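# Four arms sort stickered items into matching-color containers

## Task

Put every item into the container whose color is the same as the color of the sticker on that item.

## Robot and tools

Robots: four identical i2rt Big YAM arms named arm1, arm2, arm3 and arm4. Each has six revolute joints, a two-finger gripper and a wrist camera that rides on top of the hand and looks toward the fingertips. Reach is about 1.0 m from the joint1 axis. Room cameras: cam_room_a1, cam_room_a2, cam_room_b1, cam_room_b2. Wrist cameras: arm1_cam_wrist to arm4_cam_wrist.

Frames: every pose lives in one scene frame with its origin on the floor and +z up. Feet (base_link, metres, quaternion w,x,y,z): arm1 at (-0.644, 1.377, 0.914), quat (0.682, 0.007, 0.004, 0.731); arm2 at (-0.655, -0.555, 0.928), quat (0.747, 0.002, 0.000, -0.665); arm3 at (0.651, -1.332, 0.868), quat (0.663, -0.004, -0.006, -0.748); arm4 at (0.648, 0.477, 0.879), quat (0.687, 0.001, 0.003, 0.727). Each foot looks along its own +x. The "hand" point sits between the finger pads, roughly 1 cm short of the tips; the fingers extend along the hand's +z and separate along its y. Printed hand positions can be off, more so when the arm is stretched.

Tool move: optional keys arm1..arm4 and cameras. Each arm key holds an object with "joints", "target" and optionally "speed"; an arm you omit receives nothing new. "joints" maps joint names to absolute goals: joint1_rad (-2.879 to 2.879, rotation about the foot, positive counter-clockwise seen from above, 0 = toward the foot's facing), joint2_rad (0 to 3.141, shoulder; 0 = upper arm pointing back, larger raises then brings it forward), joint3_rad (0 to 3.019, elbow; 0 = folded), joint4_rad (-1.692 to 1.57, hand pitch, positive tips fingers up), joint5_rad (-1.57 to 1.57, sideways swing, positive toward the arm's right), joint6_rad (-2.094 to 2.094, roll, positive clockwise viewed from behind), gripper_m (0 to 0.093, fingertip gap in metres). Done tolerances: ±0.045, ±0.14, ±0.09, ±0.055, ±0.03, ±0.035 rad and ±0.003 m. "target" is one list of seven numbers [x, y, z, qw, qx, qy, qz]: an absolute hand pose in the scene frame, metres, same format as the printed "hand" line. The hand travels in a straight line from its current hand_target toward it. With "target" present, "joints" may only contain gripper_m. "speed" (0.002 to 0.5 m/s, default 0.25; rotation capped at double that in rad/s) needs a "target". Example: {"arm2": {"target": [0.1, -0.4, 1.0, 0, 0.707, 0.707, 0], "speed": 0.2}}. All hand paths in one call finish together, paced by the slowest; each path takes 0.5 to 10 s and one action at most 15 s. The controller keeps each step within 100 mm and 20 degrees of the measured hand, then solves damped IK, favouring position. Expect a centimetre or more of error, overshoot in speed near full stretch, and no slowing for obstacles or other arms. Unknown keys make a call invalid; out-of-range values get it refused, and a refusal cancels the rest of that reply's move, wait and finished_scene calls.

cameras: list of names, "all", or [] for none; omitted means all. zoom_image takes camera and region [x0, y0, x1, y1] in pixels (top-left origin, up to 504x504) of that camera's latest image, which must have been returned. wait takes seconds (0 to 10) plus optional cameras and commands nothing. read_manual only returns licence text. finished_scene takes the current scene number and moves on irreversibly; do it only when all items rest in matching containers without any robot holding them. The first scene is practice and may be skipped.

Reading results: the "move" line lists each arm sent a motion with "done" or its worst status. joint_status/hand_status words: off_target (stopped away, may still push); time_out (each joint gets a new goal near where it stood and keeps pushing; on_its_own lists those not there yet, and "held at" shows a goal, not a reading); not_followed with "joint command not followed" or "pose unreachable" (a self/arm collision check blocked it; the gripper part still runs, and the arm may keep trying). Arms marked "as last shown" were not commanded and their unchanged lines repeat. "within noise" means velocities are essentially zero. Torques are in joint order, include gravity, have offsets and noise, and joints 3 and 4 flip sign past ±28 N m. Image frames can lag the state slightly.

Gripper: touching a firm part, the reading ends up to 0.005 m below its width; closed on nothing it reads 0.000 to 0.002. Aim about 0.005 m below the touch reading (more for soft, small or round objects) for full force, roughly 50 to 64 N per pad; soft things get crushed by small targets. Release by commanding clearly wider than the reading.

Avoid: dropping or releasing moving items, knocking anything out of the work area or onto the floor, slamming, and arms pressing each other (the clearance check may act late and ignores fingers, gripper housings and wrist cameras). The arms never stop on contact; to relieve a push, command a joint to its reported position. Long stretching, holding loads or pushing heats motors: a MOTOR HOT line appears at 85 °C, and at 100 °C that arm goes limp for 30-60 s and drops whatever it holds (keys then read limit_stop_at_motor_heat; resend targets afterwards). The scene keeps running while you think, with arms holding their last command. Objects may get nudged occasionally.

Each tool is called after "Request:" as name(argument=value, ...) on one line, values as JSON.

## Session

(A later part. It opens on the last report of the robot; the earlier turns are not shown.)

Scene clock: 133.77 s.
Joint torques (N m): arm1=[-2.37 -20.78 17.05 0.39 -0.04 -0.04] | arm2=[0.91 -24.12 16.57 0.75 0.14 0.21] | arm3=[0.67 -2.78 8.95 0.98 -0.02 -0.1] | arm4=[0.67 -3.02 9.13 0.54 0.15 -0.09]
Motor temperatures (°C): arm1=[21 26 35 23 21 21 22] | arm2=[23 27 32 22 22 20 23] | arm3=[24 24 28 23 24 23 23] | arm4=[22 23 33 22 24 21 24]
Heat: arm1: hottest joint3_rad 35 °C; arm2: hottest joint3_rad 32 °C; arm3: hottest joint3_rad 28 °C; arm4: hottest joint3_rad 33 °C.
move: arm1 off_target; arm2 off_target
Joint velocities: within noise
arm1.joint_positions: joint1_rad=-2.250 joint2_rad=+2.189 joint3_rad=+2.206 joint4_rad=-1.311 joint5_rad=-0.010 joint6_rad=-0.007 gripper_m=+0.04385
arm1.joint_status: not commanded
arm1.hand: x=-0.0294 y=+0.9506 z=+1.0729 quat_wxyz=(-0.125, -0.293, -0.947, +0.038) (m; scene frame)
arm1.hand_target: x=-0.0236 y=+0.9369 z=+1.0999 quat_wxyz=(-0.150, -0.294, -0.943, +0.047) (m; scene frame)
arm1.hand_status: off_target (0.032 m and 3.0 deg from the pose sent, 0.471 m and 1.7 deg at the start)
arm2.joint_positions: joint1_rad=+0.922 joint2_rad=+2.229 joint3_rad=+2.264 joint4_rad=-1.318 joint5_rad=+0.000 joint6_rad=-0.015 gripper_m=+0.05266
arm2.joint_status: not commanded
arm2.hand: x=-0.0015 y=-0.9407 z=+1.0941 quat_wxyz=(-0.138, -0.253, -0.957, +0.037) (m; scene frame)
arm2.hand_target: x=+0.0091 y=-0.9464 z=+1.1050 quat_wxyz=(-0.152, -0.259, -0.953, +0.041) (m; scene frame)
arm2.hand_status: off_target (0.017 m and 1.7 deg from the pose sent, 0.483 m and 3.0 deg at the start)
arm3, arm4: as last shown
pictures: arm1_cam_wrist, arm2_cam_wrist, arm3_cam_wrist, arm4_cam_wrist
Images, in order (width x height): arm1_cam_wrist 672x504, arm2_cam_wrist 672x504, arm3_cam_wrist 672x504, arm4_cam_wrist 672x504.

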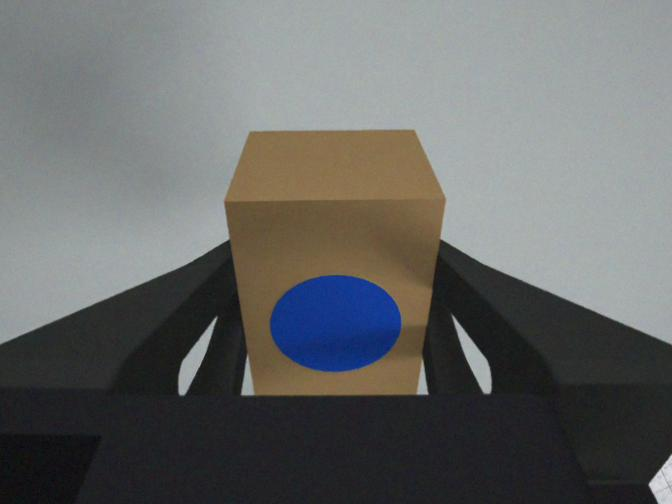

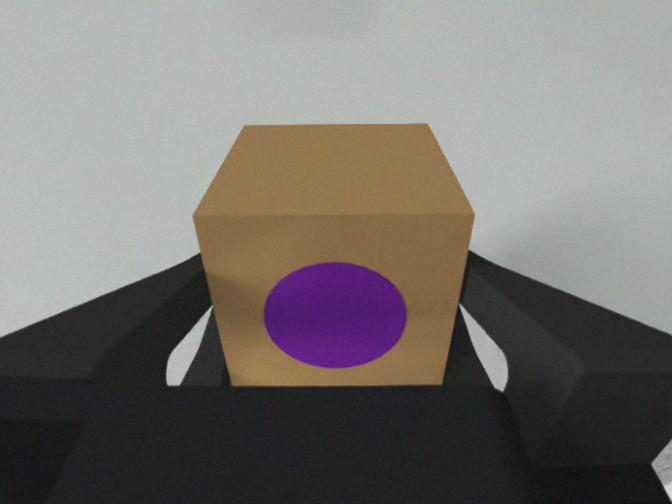

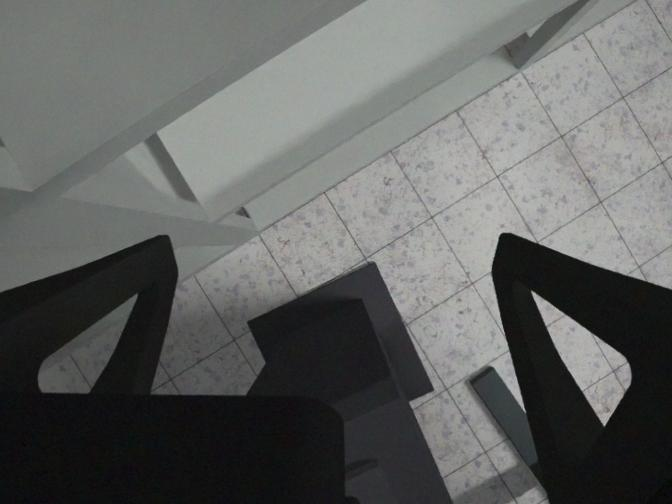

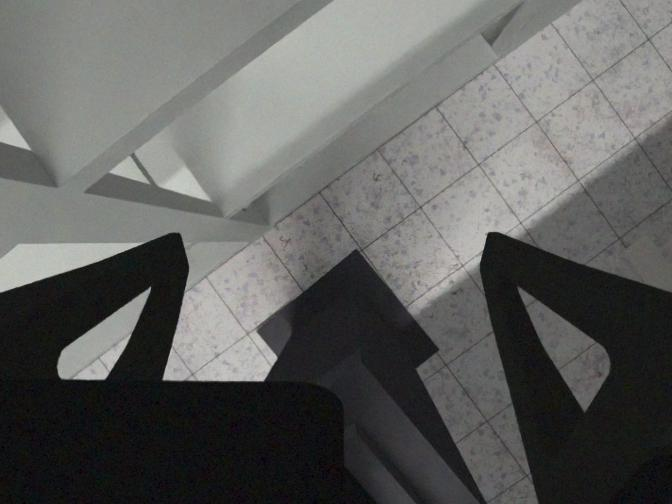

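Request:
move(arm1={"target":[-0.025,0.940,1.040,0.0833,0.2963,0.9512,-0.0259],"speed":0.15}, arm2={"target":[0.004,-0.945,1.052,0.0841,0.2612,0.9613,-0.0229],"speed":0.15}, cameras=[])

Request:
move(arm1={"target":[-0.025,0.940,1.025,0.0833,0.2963,0.9512,-0.0259],"speed":0.06}, arm2={"target":[0.004,-0.945,1.040,0.0841,0.2612,0.9613,-0.0229],"speed":0.06}, cameras=["arm1_cam_wrist","arm2_cam_wrist"])

Scene clock: 140.87 s.
Joint torques (N m): arm1=[-2.55 -20.66 16.27 -0.01 0.03 -0.01] | arm2=[0.85 -25.7 16.2 0.43 0.12 0.19] | arm3=[0.56 -2.78 8.95 0.94 -0.01 -0.11] | arm4=[0.97 -2.61 9.06 0.62 0.11 -0.06]
Motor temperatures (°C): arm1=[21 26 35 23 21 21 22] | arm2=[23 28 33 22 22 20 24] | arm3=[24 24 28 23 24 23 23] | arm4=[22 22 33 22 24 21 24]
Heat: arm1: hottest joint3_rad 35 °C; arm2: hottest joint3_rad 33 °C; arm3: hottest joint3_rad 28 °C; arm4: hottest joint3_rad 33 °C.
move: arm1 off_target; arm2 off_target
Joint velocities: within noise
arm1.joint_positions: joint1_rad=-2.250 joint2_rad=+2.298 joint3_rad=+2.279 joint4_rad=-1.402 joint5_rad=-0.010 joint6_rad=-0.007 gripper_m=+0.04385
arm1.joint_status: not commanded
arm1.hand: x=-0.0325 y=+0.9523 z=+1.0209 quat_wxyz=(-0.065, -0.296, -0.953, +0.019) (m; scene frame)
arm1.hand_target: x=-0.0261 y=+0.9406 z=+1.0401 quat_wxyz=(-0.084, -0.296, -0.951, +0.026) (m; scene frame)
arm1.hand_status: off_target (0.024 m and 2.3 deg from the pose sent, 0.035 m and 5.0 deg at the start)
arm2.joint_positions: joint1_rad=+0.922 joint2_rad=+2.349 joint3_rad=+2.352 joint4_rad=-1.430 joint5_rad=+0.000 joint6_rad=-0.015 gripper_m=+0.05267
arm2.joint_status: not commanded
arm2.hand: x=-0.0061 y=-0.9377 z=+1.0386 quat_wxyz=(-0.070, -0.255, -0.964, +0.018) (m; scene frame)
arm2.hand_target: x=+0.0031 y=-0.9444 z=+1.0520 quat_wxyz=(-0.085, -0.261, -0.961, +0.023) (m; scene frame)
arm2.hand_status: off_target (0.018 m and 1.9 deg from the pose sent, 0.043 m and 6.5 deg at the start)
arm3, arm4: as last shown
pictures: none
No camera images: "cameras" was empty.

Scene clock: 141.83 s.
Joint torques (N m): arm1=[-2.84 -20.72 13.57 1.2 0.05 -0.04] | arm2=[0.73 -25.58 13.9 1.59 0.13 0.2] | arm3=[0.56 -2.9 8.98 0.92 -0.01 -0.11] | arm4=[0.91 -3.02 9.2 0.69 0.16 -0.07]
Motor temperatures (°C): arm1=[21 26 35 23 21 21 22] | arm2=[23 28 33 22 22 20 24] | arm3=[24 24 28 23 24 23 23] | arm4=[22 22 33 22 24 21 24]
Heat: arm1: hottest joint3_rad 35 °C; arm2: hottest joint3_rad 33 °C; arm3: hottest joint3_rad 28 °C; arm4: hottest joint3_rad 33 °C.
move: arm1 off_target; arm2 off_target
Joint velocities: within noise
arm1.joint_positions: joint1_rad=-2.250 joint2_rad=+2.298 joint3_rad=+2.279 joint4_rad=-1.394 joint5_rad=-0.010 joint6_rad=-0.007 gripper_m=+0.04384
arm1.joint_status: not commanded
arm1.hand: x=-0.0309 y=+0.9512 z=+1.0212 quat_wxyz=(-0.068, -0.295, -0.953, +0.020) (m; scene frame)
arm1.hand_target: x=-0.0255 y=+0.9401 z=+1.0251 quat_wxyz=(-0.083, -0.296, -0.951, +0.026) (m; scene frame)
arm1.hand_status: off_target (0.013 m and 1.8 deg from the pose sent, 0.015 m and 2.3 deg at the start)
arm2.joint_positions: joint1_rad=+0.922 joint2_rad=+2.349 joint3_rad=+2.352 joint4_rad=-1.430 joint5_rad=+0.000 joint6_rad=-0.015 gripper_m=+0.05267
arm2.joint_status: not commanded
arm2.hand: x=-0.0061 y=-0.9377 z=+1.0386 quat_wxyz=(-0.070, -0.255, -0.964, +0.018) (m; scene frame)
arm2.hand_target: x=+0.0035 y=-0.9446 z=+1.0401 quat_wxyz=(-0.084, -0.261, -0.961, +0.023) (m; scene frame)
arm2.hand_status: off_target (0.013 m and 1.9 deg from the pose sent, 0.013 m and 1.9 deg at the start)
arm3.joint_positions: joint1_rad=-1.980 joint2_rad=+0.754 joint3_rad=+0.980 joint4_rad=-1.160 joint5_rad=+0.001 joint6_rad=+0.005 gripper_m=+0.09402
arm3.joint_status: not commanded
arm3.hand: x=+0.3828 y=-1.1696 z=+1.1924 quat_wxyz=(+0.075, -0.917, +0.253, +0.300) (m; scene frame)
arm3.hand_target: x=+0.3857 y=-1.1680 z=+1.1888 quat_wxyz=(+0.076, -0.918, +0.256, +0.294) (m; scene frame)
arm3.hand_status: not commanded
arm4.joint_positions: joint1_rad=+0.878 joint2_rad=+0.756 joint3_rad=+0.973 joint4_rad=-1.156 joint5_rad=-0.002 joint6_rad=+0.012 gripper_m=+0.09401
arm4.joint_status: not commanded
arm4.hand: x=+0.3991 y=+0.6634 z=+1.2035 quat_wxyz=(-0.092, +0.901, -0.303, -0.298) (m; scene frame)
arm4.hand_target: x=+0.4008 y=+0.6619 z=+1.2034 quat_wxyz=(-0.094, +0.903, -0.297, -0.294) (m; scene frame)
arm4.hand_status: not commanded
pictures: arm1_cam_wrist, arm2_cam_wrist
Images, in order (width x height): arm1_cam_wrist 672x504, arm2_cam_wrist 672x504.

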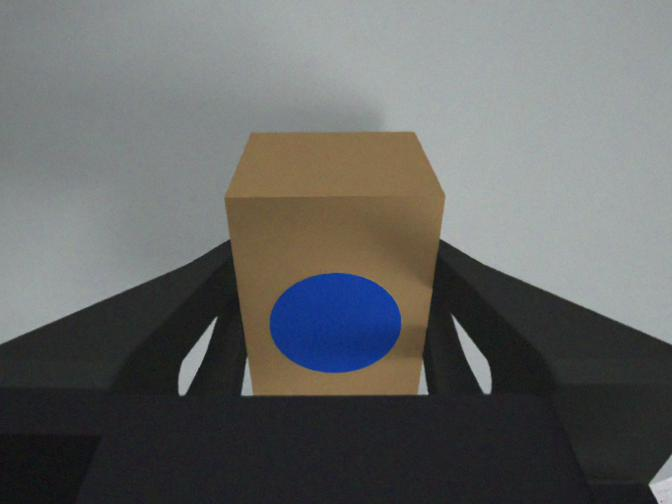

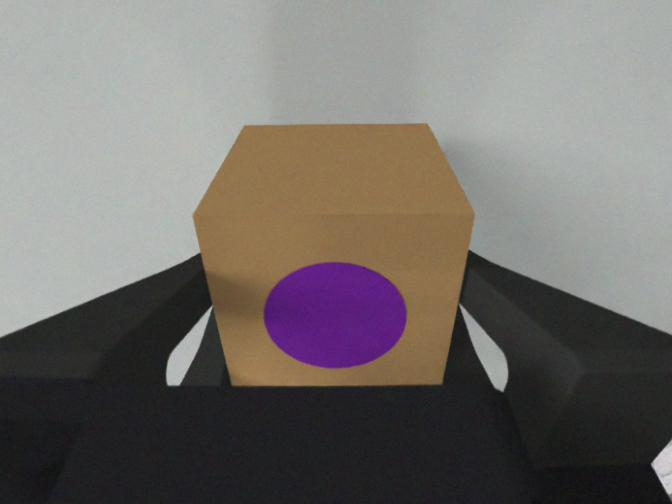

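Request:
move(arm1={"target":[-0.027,0.945,1.020,0.07,0.2963,0.9520,-0.0217],"speed":0.06}, arm2={"target":[0.000,-0.942,1.027,0.0841,0.2612,0.9613,-0.0229],"speed":0.06}, cameras=["arm1_cam_wrist","arm2_cam_wrist","cam_room_a1","cam_room_a2"])

Request:
zoom_image(camera="cam_room_a1", region=[310, 180, 450, 260])

Request:
zoom_image(camera="cam_room_a2", region=[250, 190, 350, 250])

Scene clock: 147.23 s.
Joint torques (N m): arm1=[-2.55 -19.84 14.35 0.25 0.03 0.01] | arm2=[0.79 -27.22 10.09 1.77 0.14 0.2] | arm3=[0.67 -2.96 8.98 0.95 -0.02 -0.1] | arm4=[0.97 -2.78 9.07 0.7 0.15 -0.06]
Motor temperatures (°C): arm1=[21 27 35 23 21 21 22] | arm2=[23 28 34 22 22 20 24] | arm3=[24 24 28 23 24 23 23] | arm4=[22 22 33 22 24 21 24]
Heat: arm1: hottest joint3_rad 35 °C; arm2: hottest joint3_rad 34 °C; arm3: hottest joint3_rad 28 °C; arm4: hottest joint3_rad 33 °C.
move: arm1 done; arm2 done
Joint velocities: within noise
arm1.joint_positions: joint1_rad=-2.250 joint2_rad=+2.301 joint3_rad=+2.279 joint4_rad=-1.394 joint5_rad=-0.010 joint6_rad=-0.007 gripper_m=+0.04384
arm1.joint_status: not commanded
arm1.hand: x=-0.0309 y=+0.9513 z=+1.0195 quat_wxyz=(-0.067, -0.295, -0.953, +0.020) (m; scene frame)
arm1.hand_target: x=-0.0273 y=+0.9451 z=+1.0199 quat_wxyz=(-0.070, -0.296, -0.952, +0.022) (m; scene frame)
arm1.hand_status: done (0.007 m and 0.4 deg from the pose sent, 0.008 m and 0.3 deg at the start)
arm2.joint_positions: joint1_rad=+0.922 joint2_rad=+2.349 joint3_rad=+2.330 joint4_rad=-1.386 joint5_rad=+0.000 joint6_rad=-0.015 gripper_m=+0.05267
arm2.joint_status: not commanded
arm2.hand: x=-0.0016 y=-0.9403 z=+1.0308 quat_wxyz=(-0.080, -0.255, -0.963, +0.021) (m; scene frame)
arm2.hand_target: x=+0.0000 y=-0.9419 z=+1.0270 quat_wxyz=(-0.084, -0.261, -0.961, +0.023) (m; scene frame)
arm2.hand_status: done (0.004 m and 0.9 deg from the pose sent, 0.014 m and 1.9 deg at the start)
arm3, arm4: as last shown
pictures: arm1_cam_wrist, arm2_cam_wrist, cam_room_a1, cam_room_a2
Images, in order (width x height): arm1_cam_wrist 672x504, arm2_cam_wrist 672x504, cam_room_a1 672x504, cam_room_a2 672x504.

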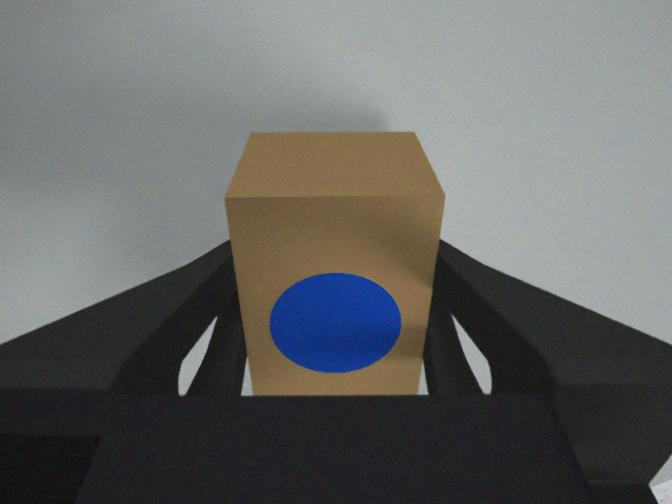

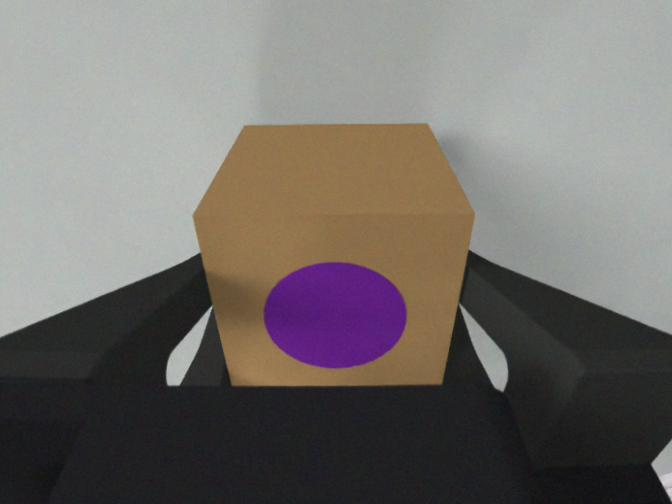

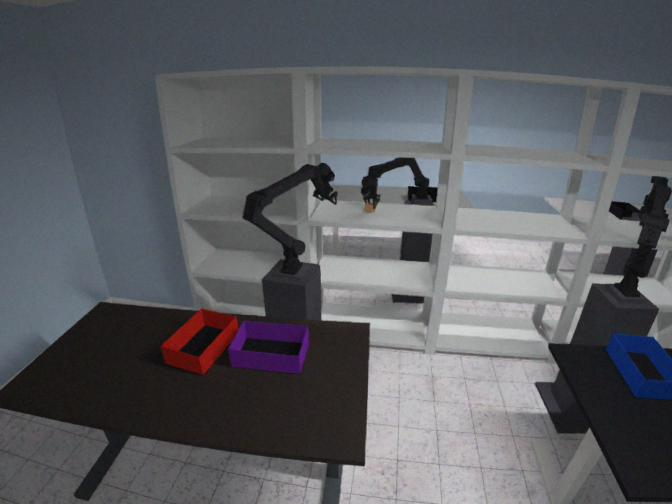

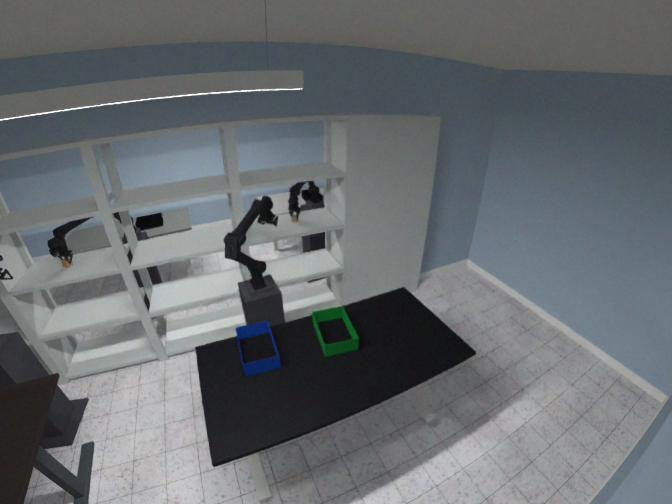

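Scaled by 3.600.

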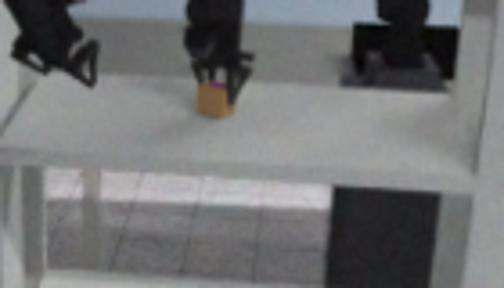

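Scaled by 5.040.

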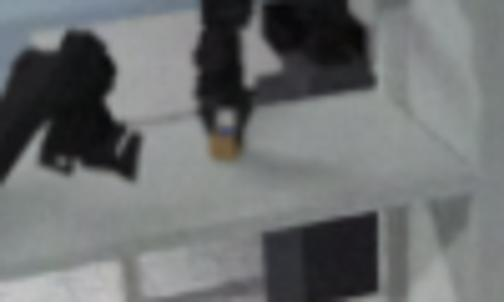

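Request:
move(arm1={"target":[-0.027,0.945,1.006,0.07,0.2963,0.9520,-0.0217],"speed":0.06}, arm2={"target":[0.000,-0.942,1.015,0.0841,0.2612,0.9613,-0.0229],"speed":0.06}, cameras=["arm1_cam_wrist","arm2_cam_wrist"])

Scene clock: 151.63 s.
Joint torques (N m): arm1=[-2.14 -19.66 11.32 1.22 0.05 0.04] | arm2=[0.85 -26.99 8.94 2 0.13 0.2] | arm3=[0.62 -2.9 8.92 0.98 -0.02 -0.12] | arm4=[1.2 -2.61 9.14 0.69 0.14 -0.07]
Motor temperatures (°C): arm1=[21 27 35 23 21 21 22] | arm2=[23 28 34 22 22 20 24] | arm3=[24 24 28 23 24 23 23] | arm4=[22 22 33 22 24 21 24]
Heat: arm1: hottest joint3_rad 35 °C; arm2: hottest joint3_rad 34 °C; arm3: hottest joint3_rad 28 °C; arm4: hottest joint3_rad 33 °C.
move: arm1 off_target; arm2 off_target
Joint velocities: within noise
arm1.joint_positions: joint1_rad=-2.250 joint2_rad=+2.301 joint3_rad=+2.279 joint4_rad=-1.389 joint5_rad=-0.010 joint6_rad=-0.007 gripper_m=+0.04384
arm1.joint_status: not commanded
arm1.hand: x=-0.0299 y=+0.9506 z=+1.0197 quat_wxyz=(-0.070, -0.295, -0.953, +0.021) (m; scene frame)
arm1.hand_target: x=-0.0275 y=+0.9452 z=+1.0061 quat_wxyz=(-0.070, -0.296, -0.952, +0.022) (m; scene frame)
arm1.hand_status: off_target (0.015 m and 0.2 deg from the pose sent, 0.015 m and 0.4 deg at the start)
arm2.joint_positions: joint1_rad=+0.922 joint2_rad=+2.347 joint3_rad=+2.316 joint4_rad=-1.361 joint5_rad=+0.000 joint6_rad=-0.015 gripper_m=+0.05267
arm2.joint_status: not commanded
arm2.hand: x=+0.0008 y=-0.9417 z=+1.0276 quat_wxyz=(-0.087, -0.255, -0.963, +0.022) (m; scene frame)
arm2.hand_target: x=-0.0001 y=-0.9418 z=+1.0150 quat_wxyz=(-0.084, -0.261, -0.961, +0.023) (m; scene frame)
arm2.hand_status: off_target (0.013 m and 0.9 deg from the pose sent, 0.016 m and 0.9 deg at the start)
arm3, arm4: as last shown
pictures: arm1_cam_wrist, arm2_cam_wrist
Images, in order (width x height): arm1_cam_wrist 672x504, arm2_cam_wrist 672x504.

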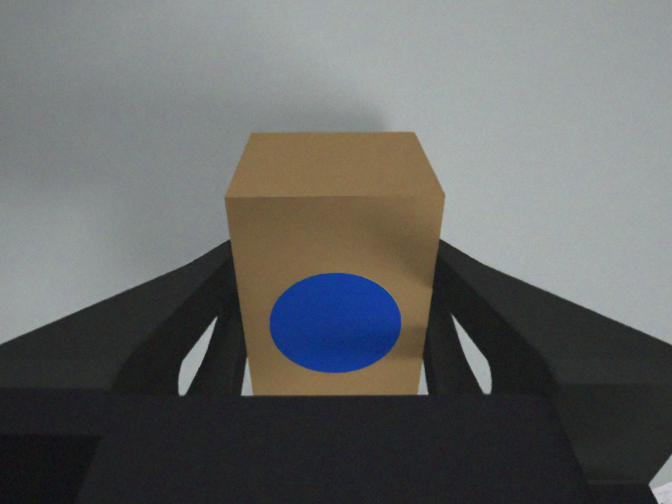

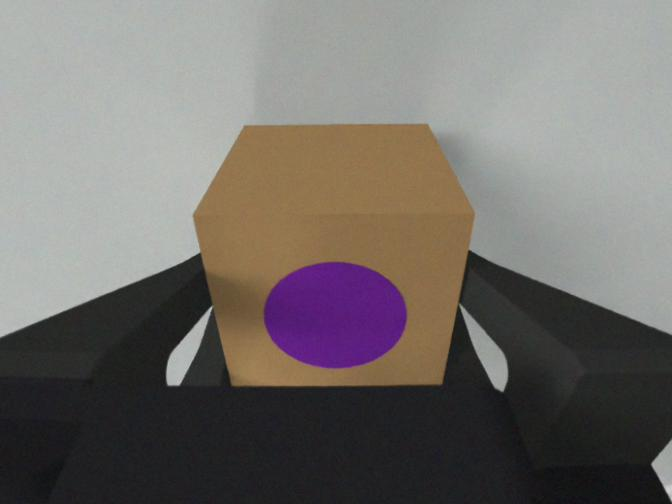

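Request:
move(arm1={"target":[-0.030,0.949,1.019,0.07,0.2955,0.953,-0.021],"speed":0.06,"joints":{"gripper_m":0.09}}, arm2={"target":[0.001,-0.942,1.026,0.086,0.256,0.963,-0.0225],"speed":0.06,"joints":{"gripper_m":0.09}}, cameras=["arm1_cam_wrist","arm2_cam_wrist"])

Request:
move(arm1={"target":[-0.034,0.952,1.105,0.100,0.2945,0.951,-0.03],"speed":0.2}, arm2={"target":[-0.004,-0.940,1.105,0.11,0.257,0.958,-0.03],"speed":0.2}, cameras=["arm1_cam_wrist","arm2_cam_wrist"])

Request:
move(arm1={"target":[-0.40,1.21,1.14,0.2066,0.2903,0.9322,-0.0644],"speed":0.4}, arm2={"target":[-0.40,-0.705,1.14,0.2087,0.2567,0.942,-0.0567],"speed":0.4}, cameras=["cam_room_a1","cam_room_a2"])

Scene clock: 159.27 s.
Joint torques (N m): arm1=[-2.08 -20.84 11.08 0.75 0.03 0] | arm2=[0.91 -27.16 11.22 0.98 0.02 0.1] | arm3=[0.67 -2.9 8.98 0.96 -0.02 -0.11] | arm4=[0.91 -3.14 9.1 0.68 0.15 -0.1]
Motor temperatures (°C): arm1=[21 26 35 23 21 21 22] | arm2=[23 28 34 22 22 20 24] | arm3=[24 24 28 23 24 23 23] | arm4=[22 22 33 22 24 21 24]
Heat: arm1: hottest joint3_rad 35 °C; arm2: hottest joint3_rad 34 °C; arm3: hottest joint3_rad 28 °C; arm4: hottest joint3_rad 33 °C.
move: arm1 done; arm2 done
Joint velocities: within noise
arm1.joint_positions: joint1_rad=-2.250 joint2_rad=+2.301 joint3_rad=+2.279 joint4_rad=-1.387 joint5_rad=-0.009 joint6_rad=-0.007 gripper_m=+0.08996
arm1.joint_status: all done
arm1.hand: x=-0.0296 y=+0.9502 z=+1.0198 quat_wxyz=(-0.071, -0.295, -0.953, +0.021) (m; scene frame)
arm1.hand_target: x=-0.0301 y=+0.9488 z=+1.0191 quat_wxyz=(-0.070, -0.295, -0.953, +0.021) (m; scene frame)
arm1.hand_status: done (0.002 m and 0.1 deg from the pose sent, 0.002 m and 0.0 deg at the start)
arm2.joint_positions: joint1_rad=+0.922 joint2_rad=+2.346 joint3_rad=+2.313 joint4_rad=-1.357 joint5_rad=+0.000 joint6_rad=-0.015 gripper_m=+0.08993
arm2.joint_status: all done
arm2.hand: x=+0.0008 y=-0.9417 z=+1.0268 quat_wxyz=(-0.087, -0.255, -0.963, +0.022) (m; scene frame)
arm2.hand_target: x=+0.0011 y=-0.9419 z=+1.0261 quat_wxyz=(-0.086, -0.256, -0.963, +0.023) (m; scene frame)
arm2.hand_status: done (0.001 m and 0.2 deg from the pose sent, 0.002 m and 0.2 deg at the start)
arm3, arm4: as last shown
pictures: arm1_cam_wrist, arm2_cam_wrist
Images, in order (width x height): arm1_cam_wrist 672x504, arm2_cam_wrist 672x504.

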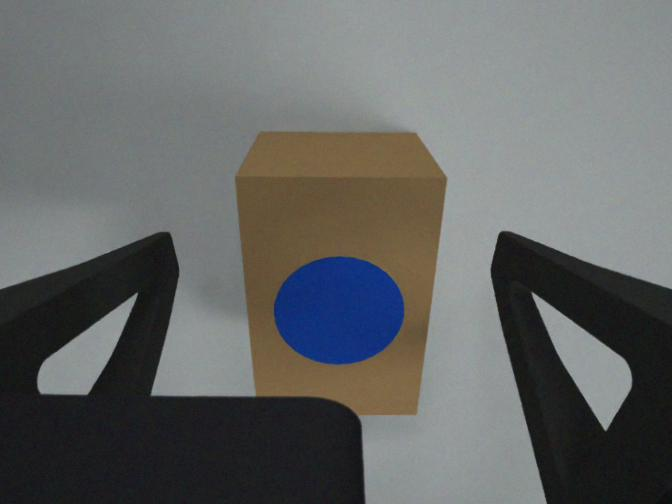

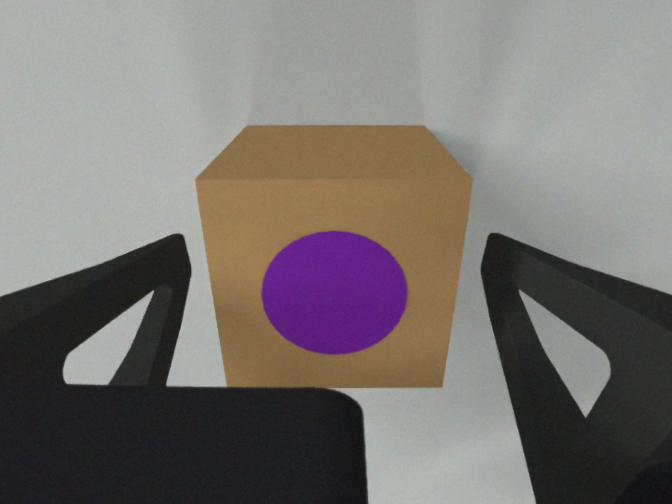

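Scene clock: 160.50 s.
Joint torques (N m): arm1=[-2.55 -21.83 15.58 0.17 -0.01 0.04] | arm2=[0.79 -26.46 15.21 0.54 0.1 0.14] | arm3=[0.56 -2.9 8.96 0.95 -0.02 -0.11] | arm4=[0.79 -3.02 9.05 0.77 0.14 -0.07]
Motor temperatures (°C): arm1=[21 27 35 23 21 21 22] | arm2=[23 29 34 22 22 20 24] | arm3=[24 24 28 23 24 23 23] | arm4=[22 22 33 22 24 21 24]
Heat: arm1: hottest joint3_rad 35 °C; arm2: hottest joint3_rad 34 °C; arm3: hottest joint3_rad 28 °C; arm4: hottest joint3_rad 33 °C.
move: arm1 off_target; arm2 off_target
Joint velocities: within noise
arm1.joint_positions: joint1_rad=-2.250 joint2_rad=+2.234 joint3_rad=+2.304 joint4_rad=-1.471 joint5_rad=-0.009 joint6_rad=-0.007 gripper_m=+0.08996
arm1.joint_status: not commanded
arm1.hand: x=-0.0413 y=+0.9589 z=+1.0749 quat_wxyz=(-0.074, -0.295, -0.952, +0.023) (m; scene frame)
arm1.hand_target: x=-0.0353 y=+0.9527 z=+1.1050 quat_wxyz=(-0.100, -0.294, -0.950, +0.030) (m; scene frame)
arm1.hand_status: off_target (0.032 m and 3.1 deg from the pose sent, 0.085 m and 3.5 deg at the start)
arm2.joint_positions: joint1_rad=+0.922 joint2_rad=+2.276 joint3_rad=+2.337 joint4_rad=-1.438 joint5_rad=+0.000 joint6_rad=-0.015 gripper_m=+0.08993
arm2.joint_status: not commanded
arm2.hand: x=-0.0111 y=-0.9350 z=+1.0854 quat_wxyz=(-0.094, -0.254, -0.962, +0.024) (m; scene frame)
arm2.hand_target: x=-0.0047 y=-0.9395 z=+1.1049 quat_wxyz=(-0.111, -0.257, -0.959, +0.030) (m; scene frame)
arm2.hand_status: off_target (0.021 m and 2.0 deg from the pose sent, 0.079 m and 2.9 deg at the start)
arm3, arm4: as last shown
pictures: arm1_cam_wrist, arm2_cam_wrist
Images, in order (width x height): arm1_cam_wrist 672x504, arm2_cam_wrist 672x504.

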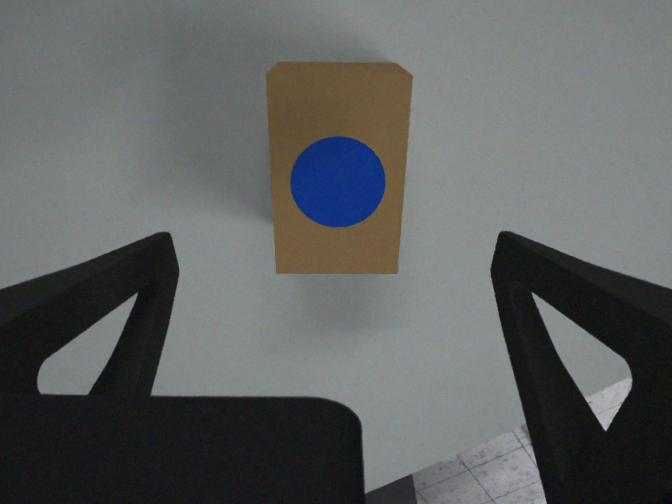

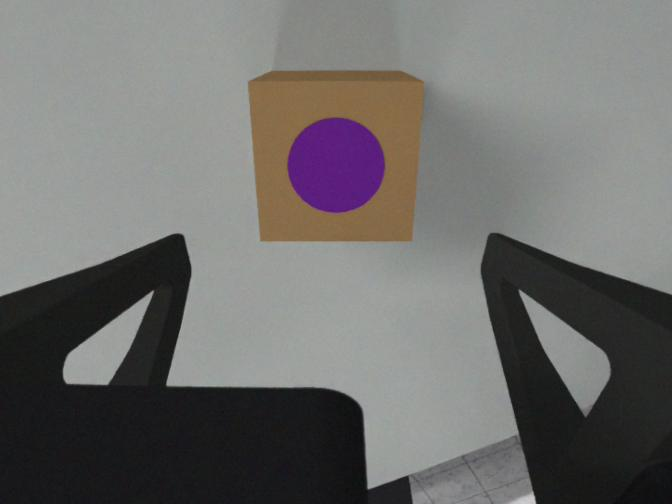

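Scene clock: 162.47 s.
Joint torques (N m): arm1=[-2.08 -0.5 11.47 0.84 0.03 0.05] | arm2=[1.55 -3.43 10.3 1.11 0.15 0.22] | arm3=[0.56 -2.9 8.96 0.99 -0.02 -0.11] | arm4=[0.97 -3.08 9.1 0.61 0.15 -0.07]
Motor temperatures (°C): arm1=[21 27 35 23 21 21 22] | arm2=[23 29 34 22 22 20 24] | arm3=[24 24 28 23 24 23 23] | arm4=[22 22 33 22 24 21 24]
Heat: arm1: hottest joint3_rad 35 °C; arm2: hottest joint3_rad 34 °C; arm3: hottest joint3_rad 28 °C; arm4: hottest joint3_rad 33 °C.
move: arm1 done; arm2 off_target
Joint velocities: within noise
arm1.joint_positions: joint1_rad=-2.250 joint2_rad=+0.783 joint3_rad=+0.799 joint4_rad=-1.121 joint5_rad=-0.009 joint6_rad=-0.007 gripper_m=+0.08996
arm1.joint_status: not commanded
arm1.hand: x=-0.3988 y=+1.2094 z=+1.1420 quat_wxyz=(-0.213, -0.288, -0.931, +0.067) (m; scene frame)
arm1.hand_target: x=-0.4001 y=+1.2099 z=+1.1400 quat_wxyz=(-0.207, -0.290, -0.932, +0.065) (m; scene frame)
arm1.hand_status: done (0.002 m and 0.9 deg from the pose sent, 0.443 m and 16.1 deg at the start)
arm2.joint_positions: joint1_rad=+0.922 joint2_rad=+0.801 joint3_rad=+0.780 joint4_rad=-1.077 joint5_rad=+0.003 joint6_rad=-0.008 gripper_m=+0.08993
arm2.joint_status: not commanded
arm2.hand: x=-0.3968 y=-0.7093 z=+1.1508 quat_wxyz=(-0.226, -0.252, -0.939, +0.062) (m; scene frame)
arm2.hand_target: x=-0.4001 y=-0.7050 z=+1.1402 quat_wxyz=(-0.209, -0.256, -0.942, +0.057) (m; scene frame)
arm2.hand_status: off_target (0.012 m and 2.1 deg from the pose sent, 0.455 m and 13.8 deg at the start)
arm3, arm4: as last shown
pictures: cam_room_a1, cam_room_a2
Images, in order (width x height): cam_room_a1 672x504, cam_room_a2 672x504.

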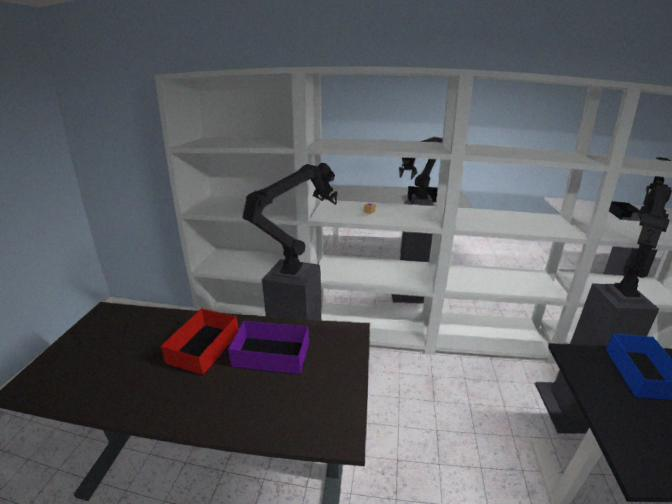

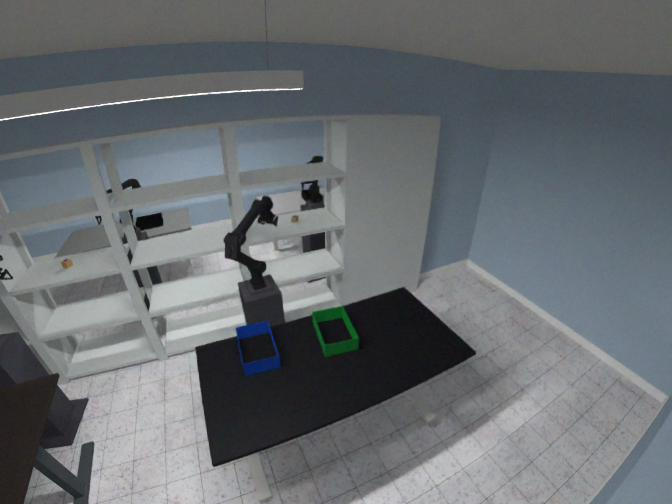

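Request:
move(arm3={"target":[-0.009,-0.936,1.11,0.0692,-0.9307,0.2581,0.2494],"speed":0.3}, arm4={"target":[-0.050,0.987,1.095,0.0937,-0.9062,0.2971,0.2857],"speed":0.3}, cameras=["arm3_cam_wrist","arm4_cam_wrist"])

Scene clock: 175.20 s.
Joint torques (N m): arm1=[-1.85 -0.21 11.58 0.69 0.07 0.1] | arm2=[1.55 -3.37 10.32 1.1 0.14 0.22] | arm3=[1.32 -24.76 14.12 0.55 0.13 -0.1] | arm4=[1.55 -26.11 12.82 0.59 0.22 -0.08]
Motor temperatures (°C): arm1=[21 26 35 23 21 21 22] | arm2=[23 28 33 22 22 20 23] | arm3=[24 24 28 23 24 23 23] | arm4=[22 22 34 22 24 21 24]
Heat: arm1: hottest joint3_rad 35 °C; arm2: hottest joint3_rad 33 °C; arm3: hottest joint3_rad 28 °C; arm4: hottest joint3_rad 34 °C.
move: arm3 off_target; arm4 done
Joint velocities: within noise
arm1, arm2: as last shown
arm2.hand_target: x=-0.4001 y=-0.7050 z=+1.1402 quat_wxyz=(-0.209, -0.257, -0.942, +0.057) (m; scene frame)
arm3.joint_positions: joint1_rad=-1.980 joint2_rad=+2.059 joint3_rad=+2.079 joint4_rad=-1.104 joint5_rad=+0.012 joint6_rad=+0.005 gripper_m=+0.09402
arm3.joint_status: not commanded
arm3.hand: x=-0.0006 y=-0.9442 z=+1.0847 quat_wxyz=(+0.062, -0.936, +0.260, +0.229) (m; scene frame)
arm3.hand_target: x=-0.0079 y=-0.9368 z=+1.1100 quat_wxyz=(+0.069, -0.931, +0.258, +0.250) (m; scene frame)
arm3.hand_status: off_target (0.028 m and 2.6 deg from the pose sent, 0.464 m and 6.1 deg at the start)
arm4.joint_positions: joint1_rad=+0.879 joint2_rad=+2.386 joint3_rad=+2.586 joint4_rad=-1.172 joint5_rad=+0.005 joint6_rad=+0.012 gripper_m=+0.09401
arm4.joint_status: not commanded
arm4.hand: x=-0.0404 y=+0.9876 z=+1.0939 quat_wxyz=(-0.090, +0.905, -0.305, -0.282) (m; scene frame)
arm4.hand_target: x=-0.0493 y=+0.9867 z=+1.0948 quat_wxyz=(-0.094, +0.906, -0.297, -0.287) (m; scene frame)
arm4.hand_status: done (0.010 m and 1.1 deg from the pose sent, 0.564 m and 1.7 deg at the start)
pictures: arm3_cam_wrist, arm4_cam_wrist
Images, in order (width x height): arm3_cam_wrist 672x504, arm4_cam_wrist 672x504.

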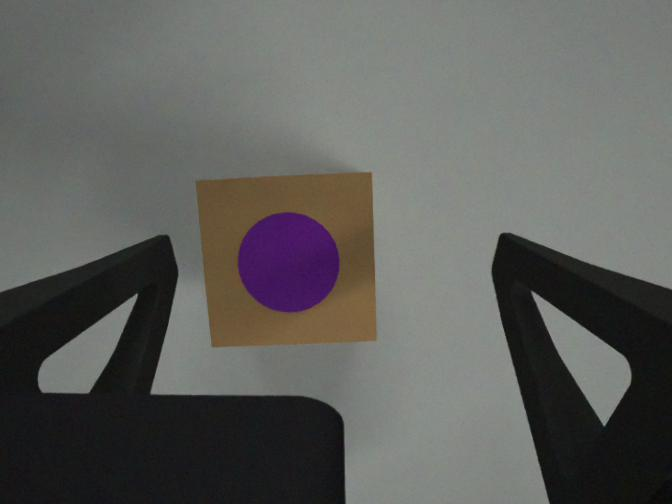

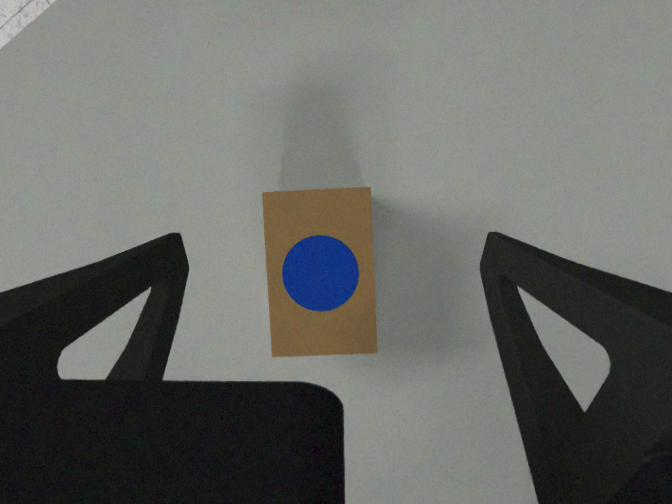

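Request:
move(arm3={"target":[-0.011,-0.962,1.046,0.0692,-0.9307,0.2581,0.2494],"speed":0.15}, arm4={"target":[-0.038,0.986,1.016,0.0937,-0.9062,0.2971,0.2857],"speed":0.15}, cameras=["arm3_cam_wrist","arm4_cam_wrist"])

Scene clock: 192.83 s.
Joint torques (N m): arm1=[-1.73 -0.32 11.4 0.77 0.06 0.06] | arm2=[1.44 -3.37 10.29 1.11 0.15 0.22] | arm3=[2.2 -25.64 9.31 1.54 0.15 0.03] | arm4=[0.26 -27.99 8.99 1.46 0 -0.05]
Motor temperatures (°C): arm1=[20 26 35 23 21 21 22] | arm2=[23 27 33 22 22 20 23] | arm3=[24 24 29 23 24 23 23] | arm4=[22 24 38 22 24 21 24]
Heat: arm1: hottest joint3_rad 35 °C; arm2: hottest joint3_rad 33 °C; arm3: hottest joint3_rad 29 °C; arm4: hottest joint3_rad 38 °C.
move: arm3 off_target; arm4 done
Joint velocities: within noise
arm1, arm2: as last shown
arm3.joint_positions: joint1_rad=-1.959 joint2_rad=+2.049 joint3_rad=+1.926 joint4_rad=-0.944 joint5_rad=+0.028 joint6_rad=+0.023 gripper_m=+0.09402
arm3.joint_status: not commanded
arm3.hand: x=-0.0052 y=-0.9571 z=+1.0345 quat_wxyz=(+0.067, -0.934, +0.259, +0.236) (m; scene frame)
arm3.hand_target: x=-0.0108 y=-0.9620 z=+1.0461 quat_wxyz=(+0.069, -0.931, +0.258, +0.249) (m; scene frame)
arm3.hand_status: off_target (0.014 m and 1.6 deg from the pose sent, 0.044 m and 2.6 deg at the start)
arm4.joint_positions: joint1_rad=+0.885 joint2_rad=+2.332 joint3_rad=+2.277 joint4_rad=-0.923 joint5_rad=+0.006 joint6_rad=+0.005 gripper_m=+0.09398
arm4.joint_status: not commanded
arm4.hand: x=-0.0389 y=+0.9798 z=+1.0138 quat_wxyz=(-0.090, +0.908, -0.299, -0.279) (m; scene frame)
arm4.hand_target: x=-0.0379 y=+0.9861 z=+1.0160 quat_wxyz=(-0.094, +0.906, -0.297, -0.286) (m; scene frame)
arm4.hand_status: done (0.007 m and 0.9 deg from the pose sent, 0.078 m and 1.1 deg at the start)
pictures: arm3_cam_wrist, arm4_cam_wrist
Images, in order (width x height): arm3_cam_wrist 672x504, arm4_cam_wrist 672x504.

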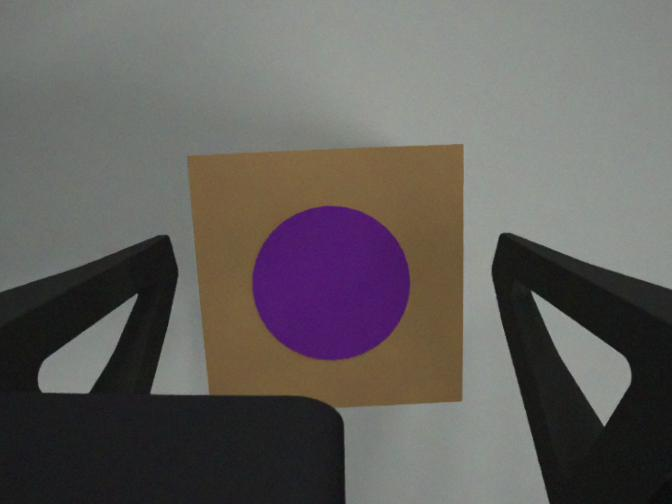

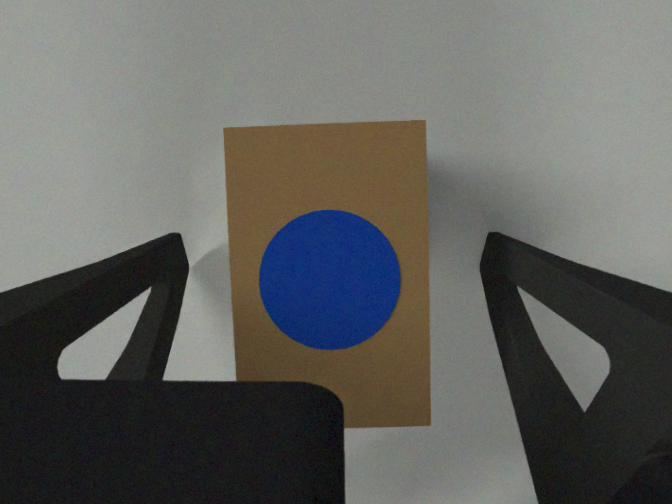

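Request:
move(arm3={"joints":{"gripper_m":0.046}}, arm4={"joints":{"gripper_m":0.034}}, cameras=["arm3_cam_wrist","arm4_cam_wrist"])

Request:
move(arm3={"target":[-0.007,-0.960,1.11,0.0692,-0.9307,0.2581,0.2494],"speed":0.2}, arm4={"target":[-0.036,0.982,1.10,0.0937,-0.9062,0.2971,0.2857],"speed":0.2}, cameras=["arm3_cam_wrist","arm4_cam_wrist"])

Request:
move(arm3={"target":[0.383,-1.17,1.19,0.0692,-0.9307,0.2581,0.2494],"speed":0.4}, arm4={"target":[0.40,0.66,1.20,0.0937,-0.9062,0.2971,0.2857],"speed":0.4}, cameras=["arm3_cam_wrist","arm4_cam_wrist"])

Scene clock: 201.83 s.
Joint torques (N m): arm1=[-1.79 0.15 11.45 0.68 0.02 0.08] | arm2=[1.49 -3.31 10.32 1.11 0.14 0.22] | arm3=[2.26 -26.11 9.28 1.55 0.11 0.02] | arm4=[0.85 -28.45 8.99 1.4 -0.01 -0.05]
Motor temperatures (°C): arm1=[20 25 35 23 21 21 21] | arm2=[23 27 33 22 22 20 23] | arm3=[24 25 29 23 24 23 23] | arm4=[22 27 37 22 24 21 24]
Heat: arm1: hottest joint3_rad 35 °C; arm2: hottest joint3_rad 33 °C; arm3: hottest joint3_rad 29 °C; arm4: hottest joint3_rad 37 °C.
move: arm3 off_target; arm4 off_target
Joint velocities: within noise
arm1, arm2: as last shown
arm3.joint_positions: joint1_rad=-1.959 joint2_rad=+2.049 joint3_rad=+1.926 joint4_rad=-0.944 joint5_rad=+0.029 joint6_rad=+0.024 gripper_m=+0.05290
arm3.joint_status: gripper_m off_target (ended at +0.05293, target +0.04600)
arm3.hand: x=-0.0052 y=-0.9571 z=+1.0345 quat_wxyz=(+0.067, -0.934, +0.260, +0.236) (m; scene frame)
arm3.hand_target: x=-0.0108 y=-0.9620 z=+1.0461 quat_wxyz=(+0.069, -0.931, +0.258, +0.249) (m; scene frame)
arm3.hand_status: not commanded
arm4.joint_positions: joint1_rad=+0.885 joint2_rad=+2.332 joint3_rad=+2.277 joint4_rad=-0.923 joint5_rad=+0.006 joint6_rad=+0.005 gripper_m=+0.04435
arm4.joint_status: gripper_m off_target (ended at +0.04438, target +0.03400)
arm4.hand: x=-0.0385 y=+0.9802 z=+1.0138 quat_wxyz=(-0.090, +0.908, -0.300, -0.279) (m; scene frame)
arm4.hand_target: x=-0.0379 y=+0.9860 z=+1.0160 quat_wxyz=(-0.094, +0.906, -0.297, -0.286) (m; scene frame)
arm4.hand_status: not commanded
pictures: arm3_cam_wrist, arm4_cam_wrist
Images, in order (width x height): arm3_cam_wrist 672x504, arm4_cam_wrist 672x504.

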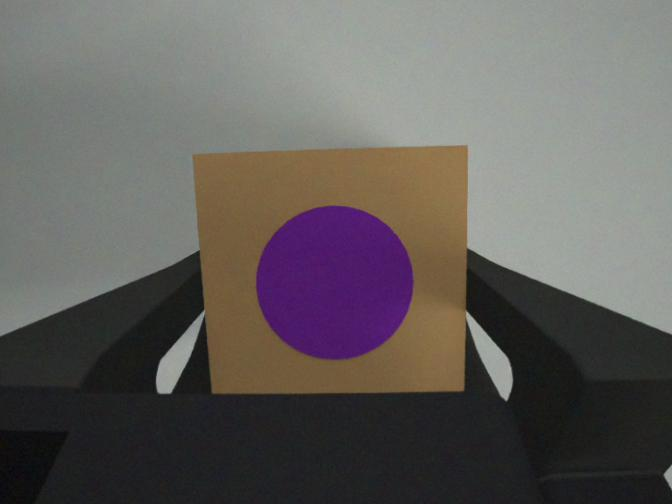

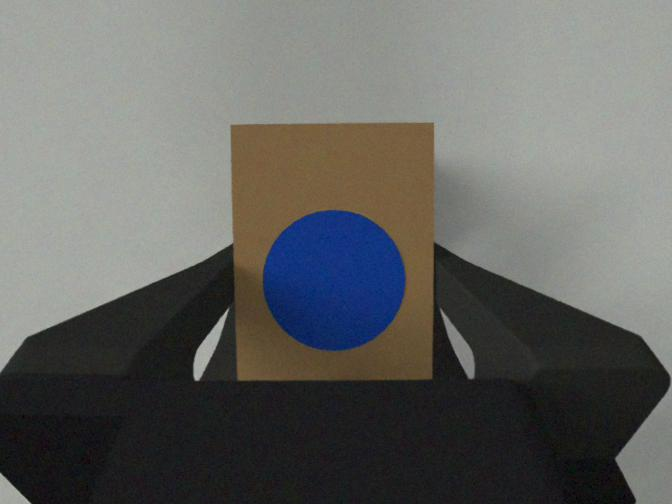

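Scene clock: 203.10 s.
Joint torques (N m): arm1=[-1.44 0.26 11.54 0.8 0.06 0.04] | arm2=[1.38 -3.37 10.29 1.13 0.16 0.22] | arm3=[1.9 -26.05 14.09 0.68 0.03 -0.03] | arm4=[0.85 -28.86 12.81 0.5 0.07 -0.05]
Motor temperatures (°C): arm1=[20 25 35 23 21 21 21] | arm2=[23 27 33 22 22 20 23] | arm3=[24 25 30 23 24 23 23] | arm4=[22 27 37 22 24 21 25]
Heat: arm1: hottest joint3_rad 35 °C; arm2: hottest joint3_rad 33 °C; arm3: hottest joint3_rad 30 °C; arm4: hottest joint3_rad 37 °C.
move: arm3 off_target; arm4 off_target
Joint velocities: within noise
arm1, arm2: as last shown
arm3.joint_positions: joint1_rad=-1.959 joint2_rad=+2.030 joint3_rad=+2.000 joint4_rad=-1.077 joint5_rad=+0.029 joint6_rad=+0.024 gripper_m=+0.05290
arm3.joint_status: not commanded
arm3.hand: x=+0.0052 y=-0.9624 z=+1.0705 quat_wxyz=(+0.063, -0.938, +0.261, +0.218) (m; scene frame)
arm3.hand_target: x=-0.0052 y=-0.9609 z=+1.1099 quat_wxyz=(+0.069, -0.931, +0.258, +0.250) (m; scene frame)
arm3.hand_status: off_target (0.041 m and 3.9 deg from the pose sent, 0.076 m and 1.6 deg at the start)
arm4.joint_positions: joint1_rad=+0.885 joint2_rad=+2.332 joint3_rad=+2.434 joint4_rad=-1.112 joint5_rad=+0.006 joint6_rad=+0.004 gripper_m=+0.04435
arm4.joint_status: not commanded
arm4.hand: x=-0.0316 y=+0.9756 z=+1.0695 quat_wxyz=(-0.085, +0.912, -0.301, -0.264) (m; scene frame)
arm4.hand_target: x=-0.0349 y=+0.9812 z=+1.1000 quat_wxyz=(-0.094, +0.906, -0.297, -0.286) (m; scene frame)
arm4.hand_status: off_target (0.031 m and 2.7 deg from the pose sent, 0.086 m and 0.9 deg at the start)
pictures: arm3_cam_wrist, arm4_cam_wrist
Images, in order (width x height): arm3_cam_wrist 672x504, arm4_cam_wrist 672x504.

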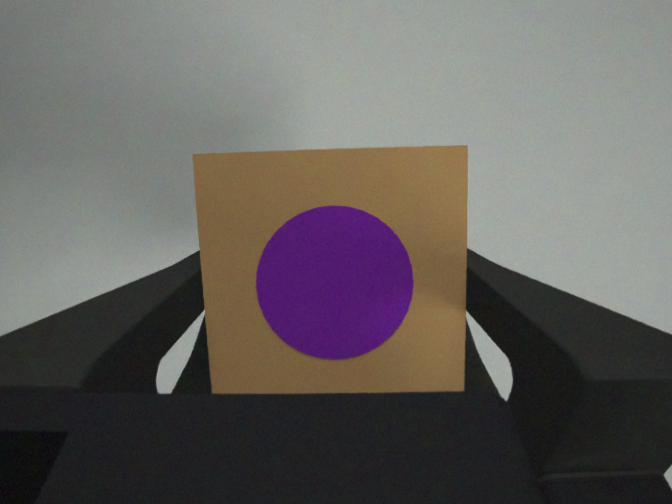

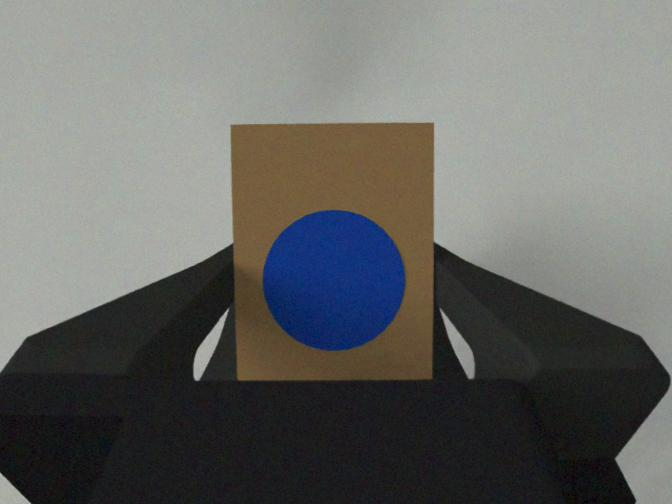

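Scene clock: 205.33 s.
Joint torques (N m): arm1=[-1.67 -0.32 11.52 0.87 0.03 0.07] | arm2=[1.38 -3.37 10.26 1.13 0.15 0.22] | arm3=[0.67 -3.19 9.03 0.83 -0.06 -0.11] | arm4=[1.08 -2.32 9.24 0.8 0.22 0.08]
Motor temperatures (°C): arm1=[20 25 35 23 21 21 21] | arm2=[23 27 33 22 22 20 23] | arm3=[24 25 30 23 24 23 23] | arm4=[22 27 37 22 24 21 25]
Heat: arm1: hottest joint3_rad 35 °C; arm2: hottest joint3_rad 33 °C; arm3: hottest joint3_rad 30 °C; arm4: hottest joint3_rad 37 °C.
move: arm3 done; arm4 done
Joint velocities: within noise
arm1, arm2: as last shown
arm3.joint_positions: joint1_rad=-1.959 joint2_rad=+0.816 joint3_rad=+1.042 joint4_rad=-1.255 joint5_rad=+0.024 joint6_rad=+0.022 gripper_m=+0.05290
arm3.joint_status: not commanded
arm3.hand: x=+0.3814 y=-1.1716 z=+1.1931 quat_wxyz=(+0.070, -0.929, +0.258, +0.255) (m; scene frame)
arm3.hand_target: x=+0.3830 y=-1.1700 z=+1.1901 quat_wxyz=(+0.069, -0.931, +0.258, +0.249) (m; scene frame)
arm3.hand_status: done (0.004 m and 0.6 deg from the pose sent, 0.447 m and 3.8 deg at the start)
arm4.joint_positions: joint1_rad=+0.885 joint2_rad=+0.755 joint3_rad=+0.971 joint4_rad=-1.166 joint5_rad=+0.008 joint6_rad=+0.004 gripper_m=+0.04435
arm4.joint_status: not commanded
arm4.hand: x=+0.4010 y=+0.6615 z=+1.2009 quat_wxyz=(-0.095, +0.904, -0.299, -0.291) (m; scene frame)
arm4.hand_target: x=+0.4000 y=+0.6600 z=+1.2000 quat_wxyz=(-0.094, +0.906, -0.297, -0.286) (m; scene frame)
arm4.hand_status: done (0.002 m and 0.7 deg from the pose sent, 0.550 m and 2.8 deg at the start)
pictures: arm3_cam_wrist, arm4_cam_wrist
Images, in order (width x height): arm3_cam_wrist 672x504, arm4_cam_wrist 672x504.

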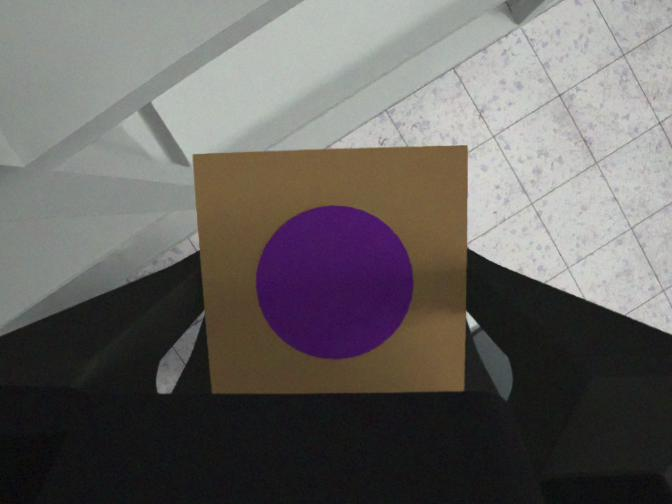

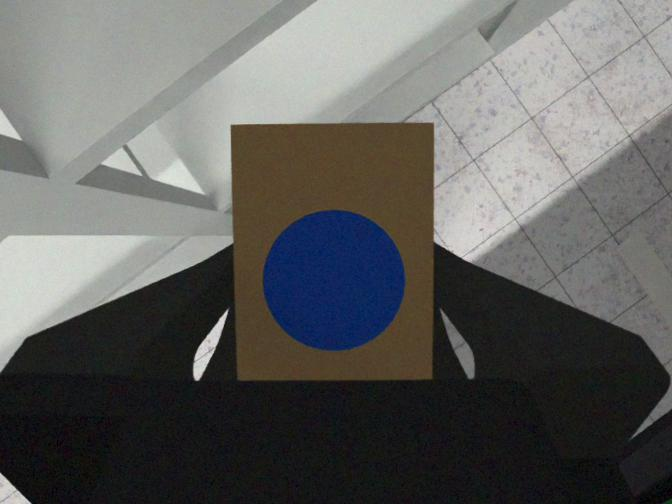

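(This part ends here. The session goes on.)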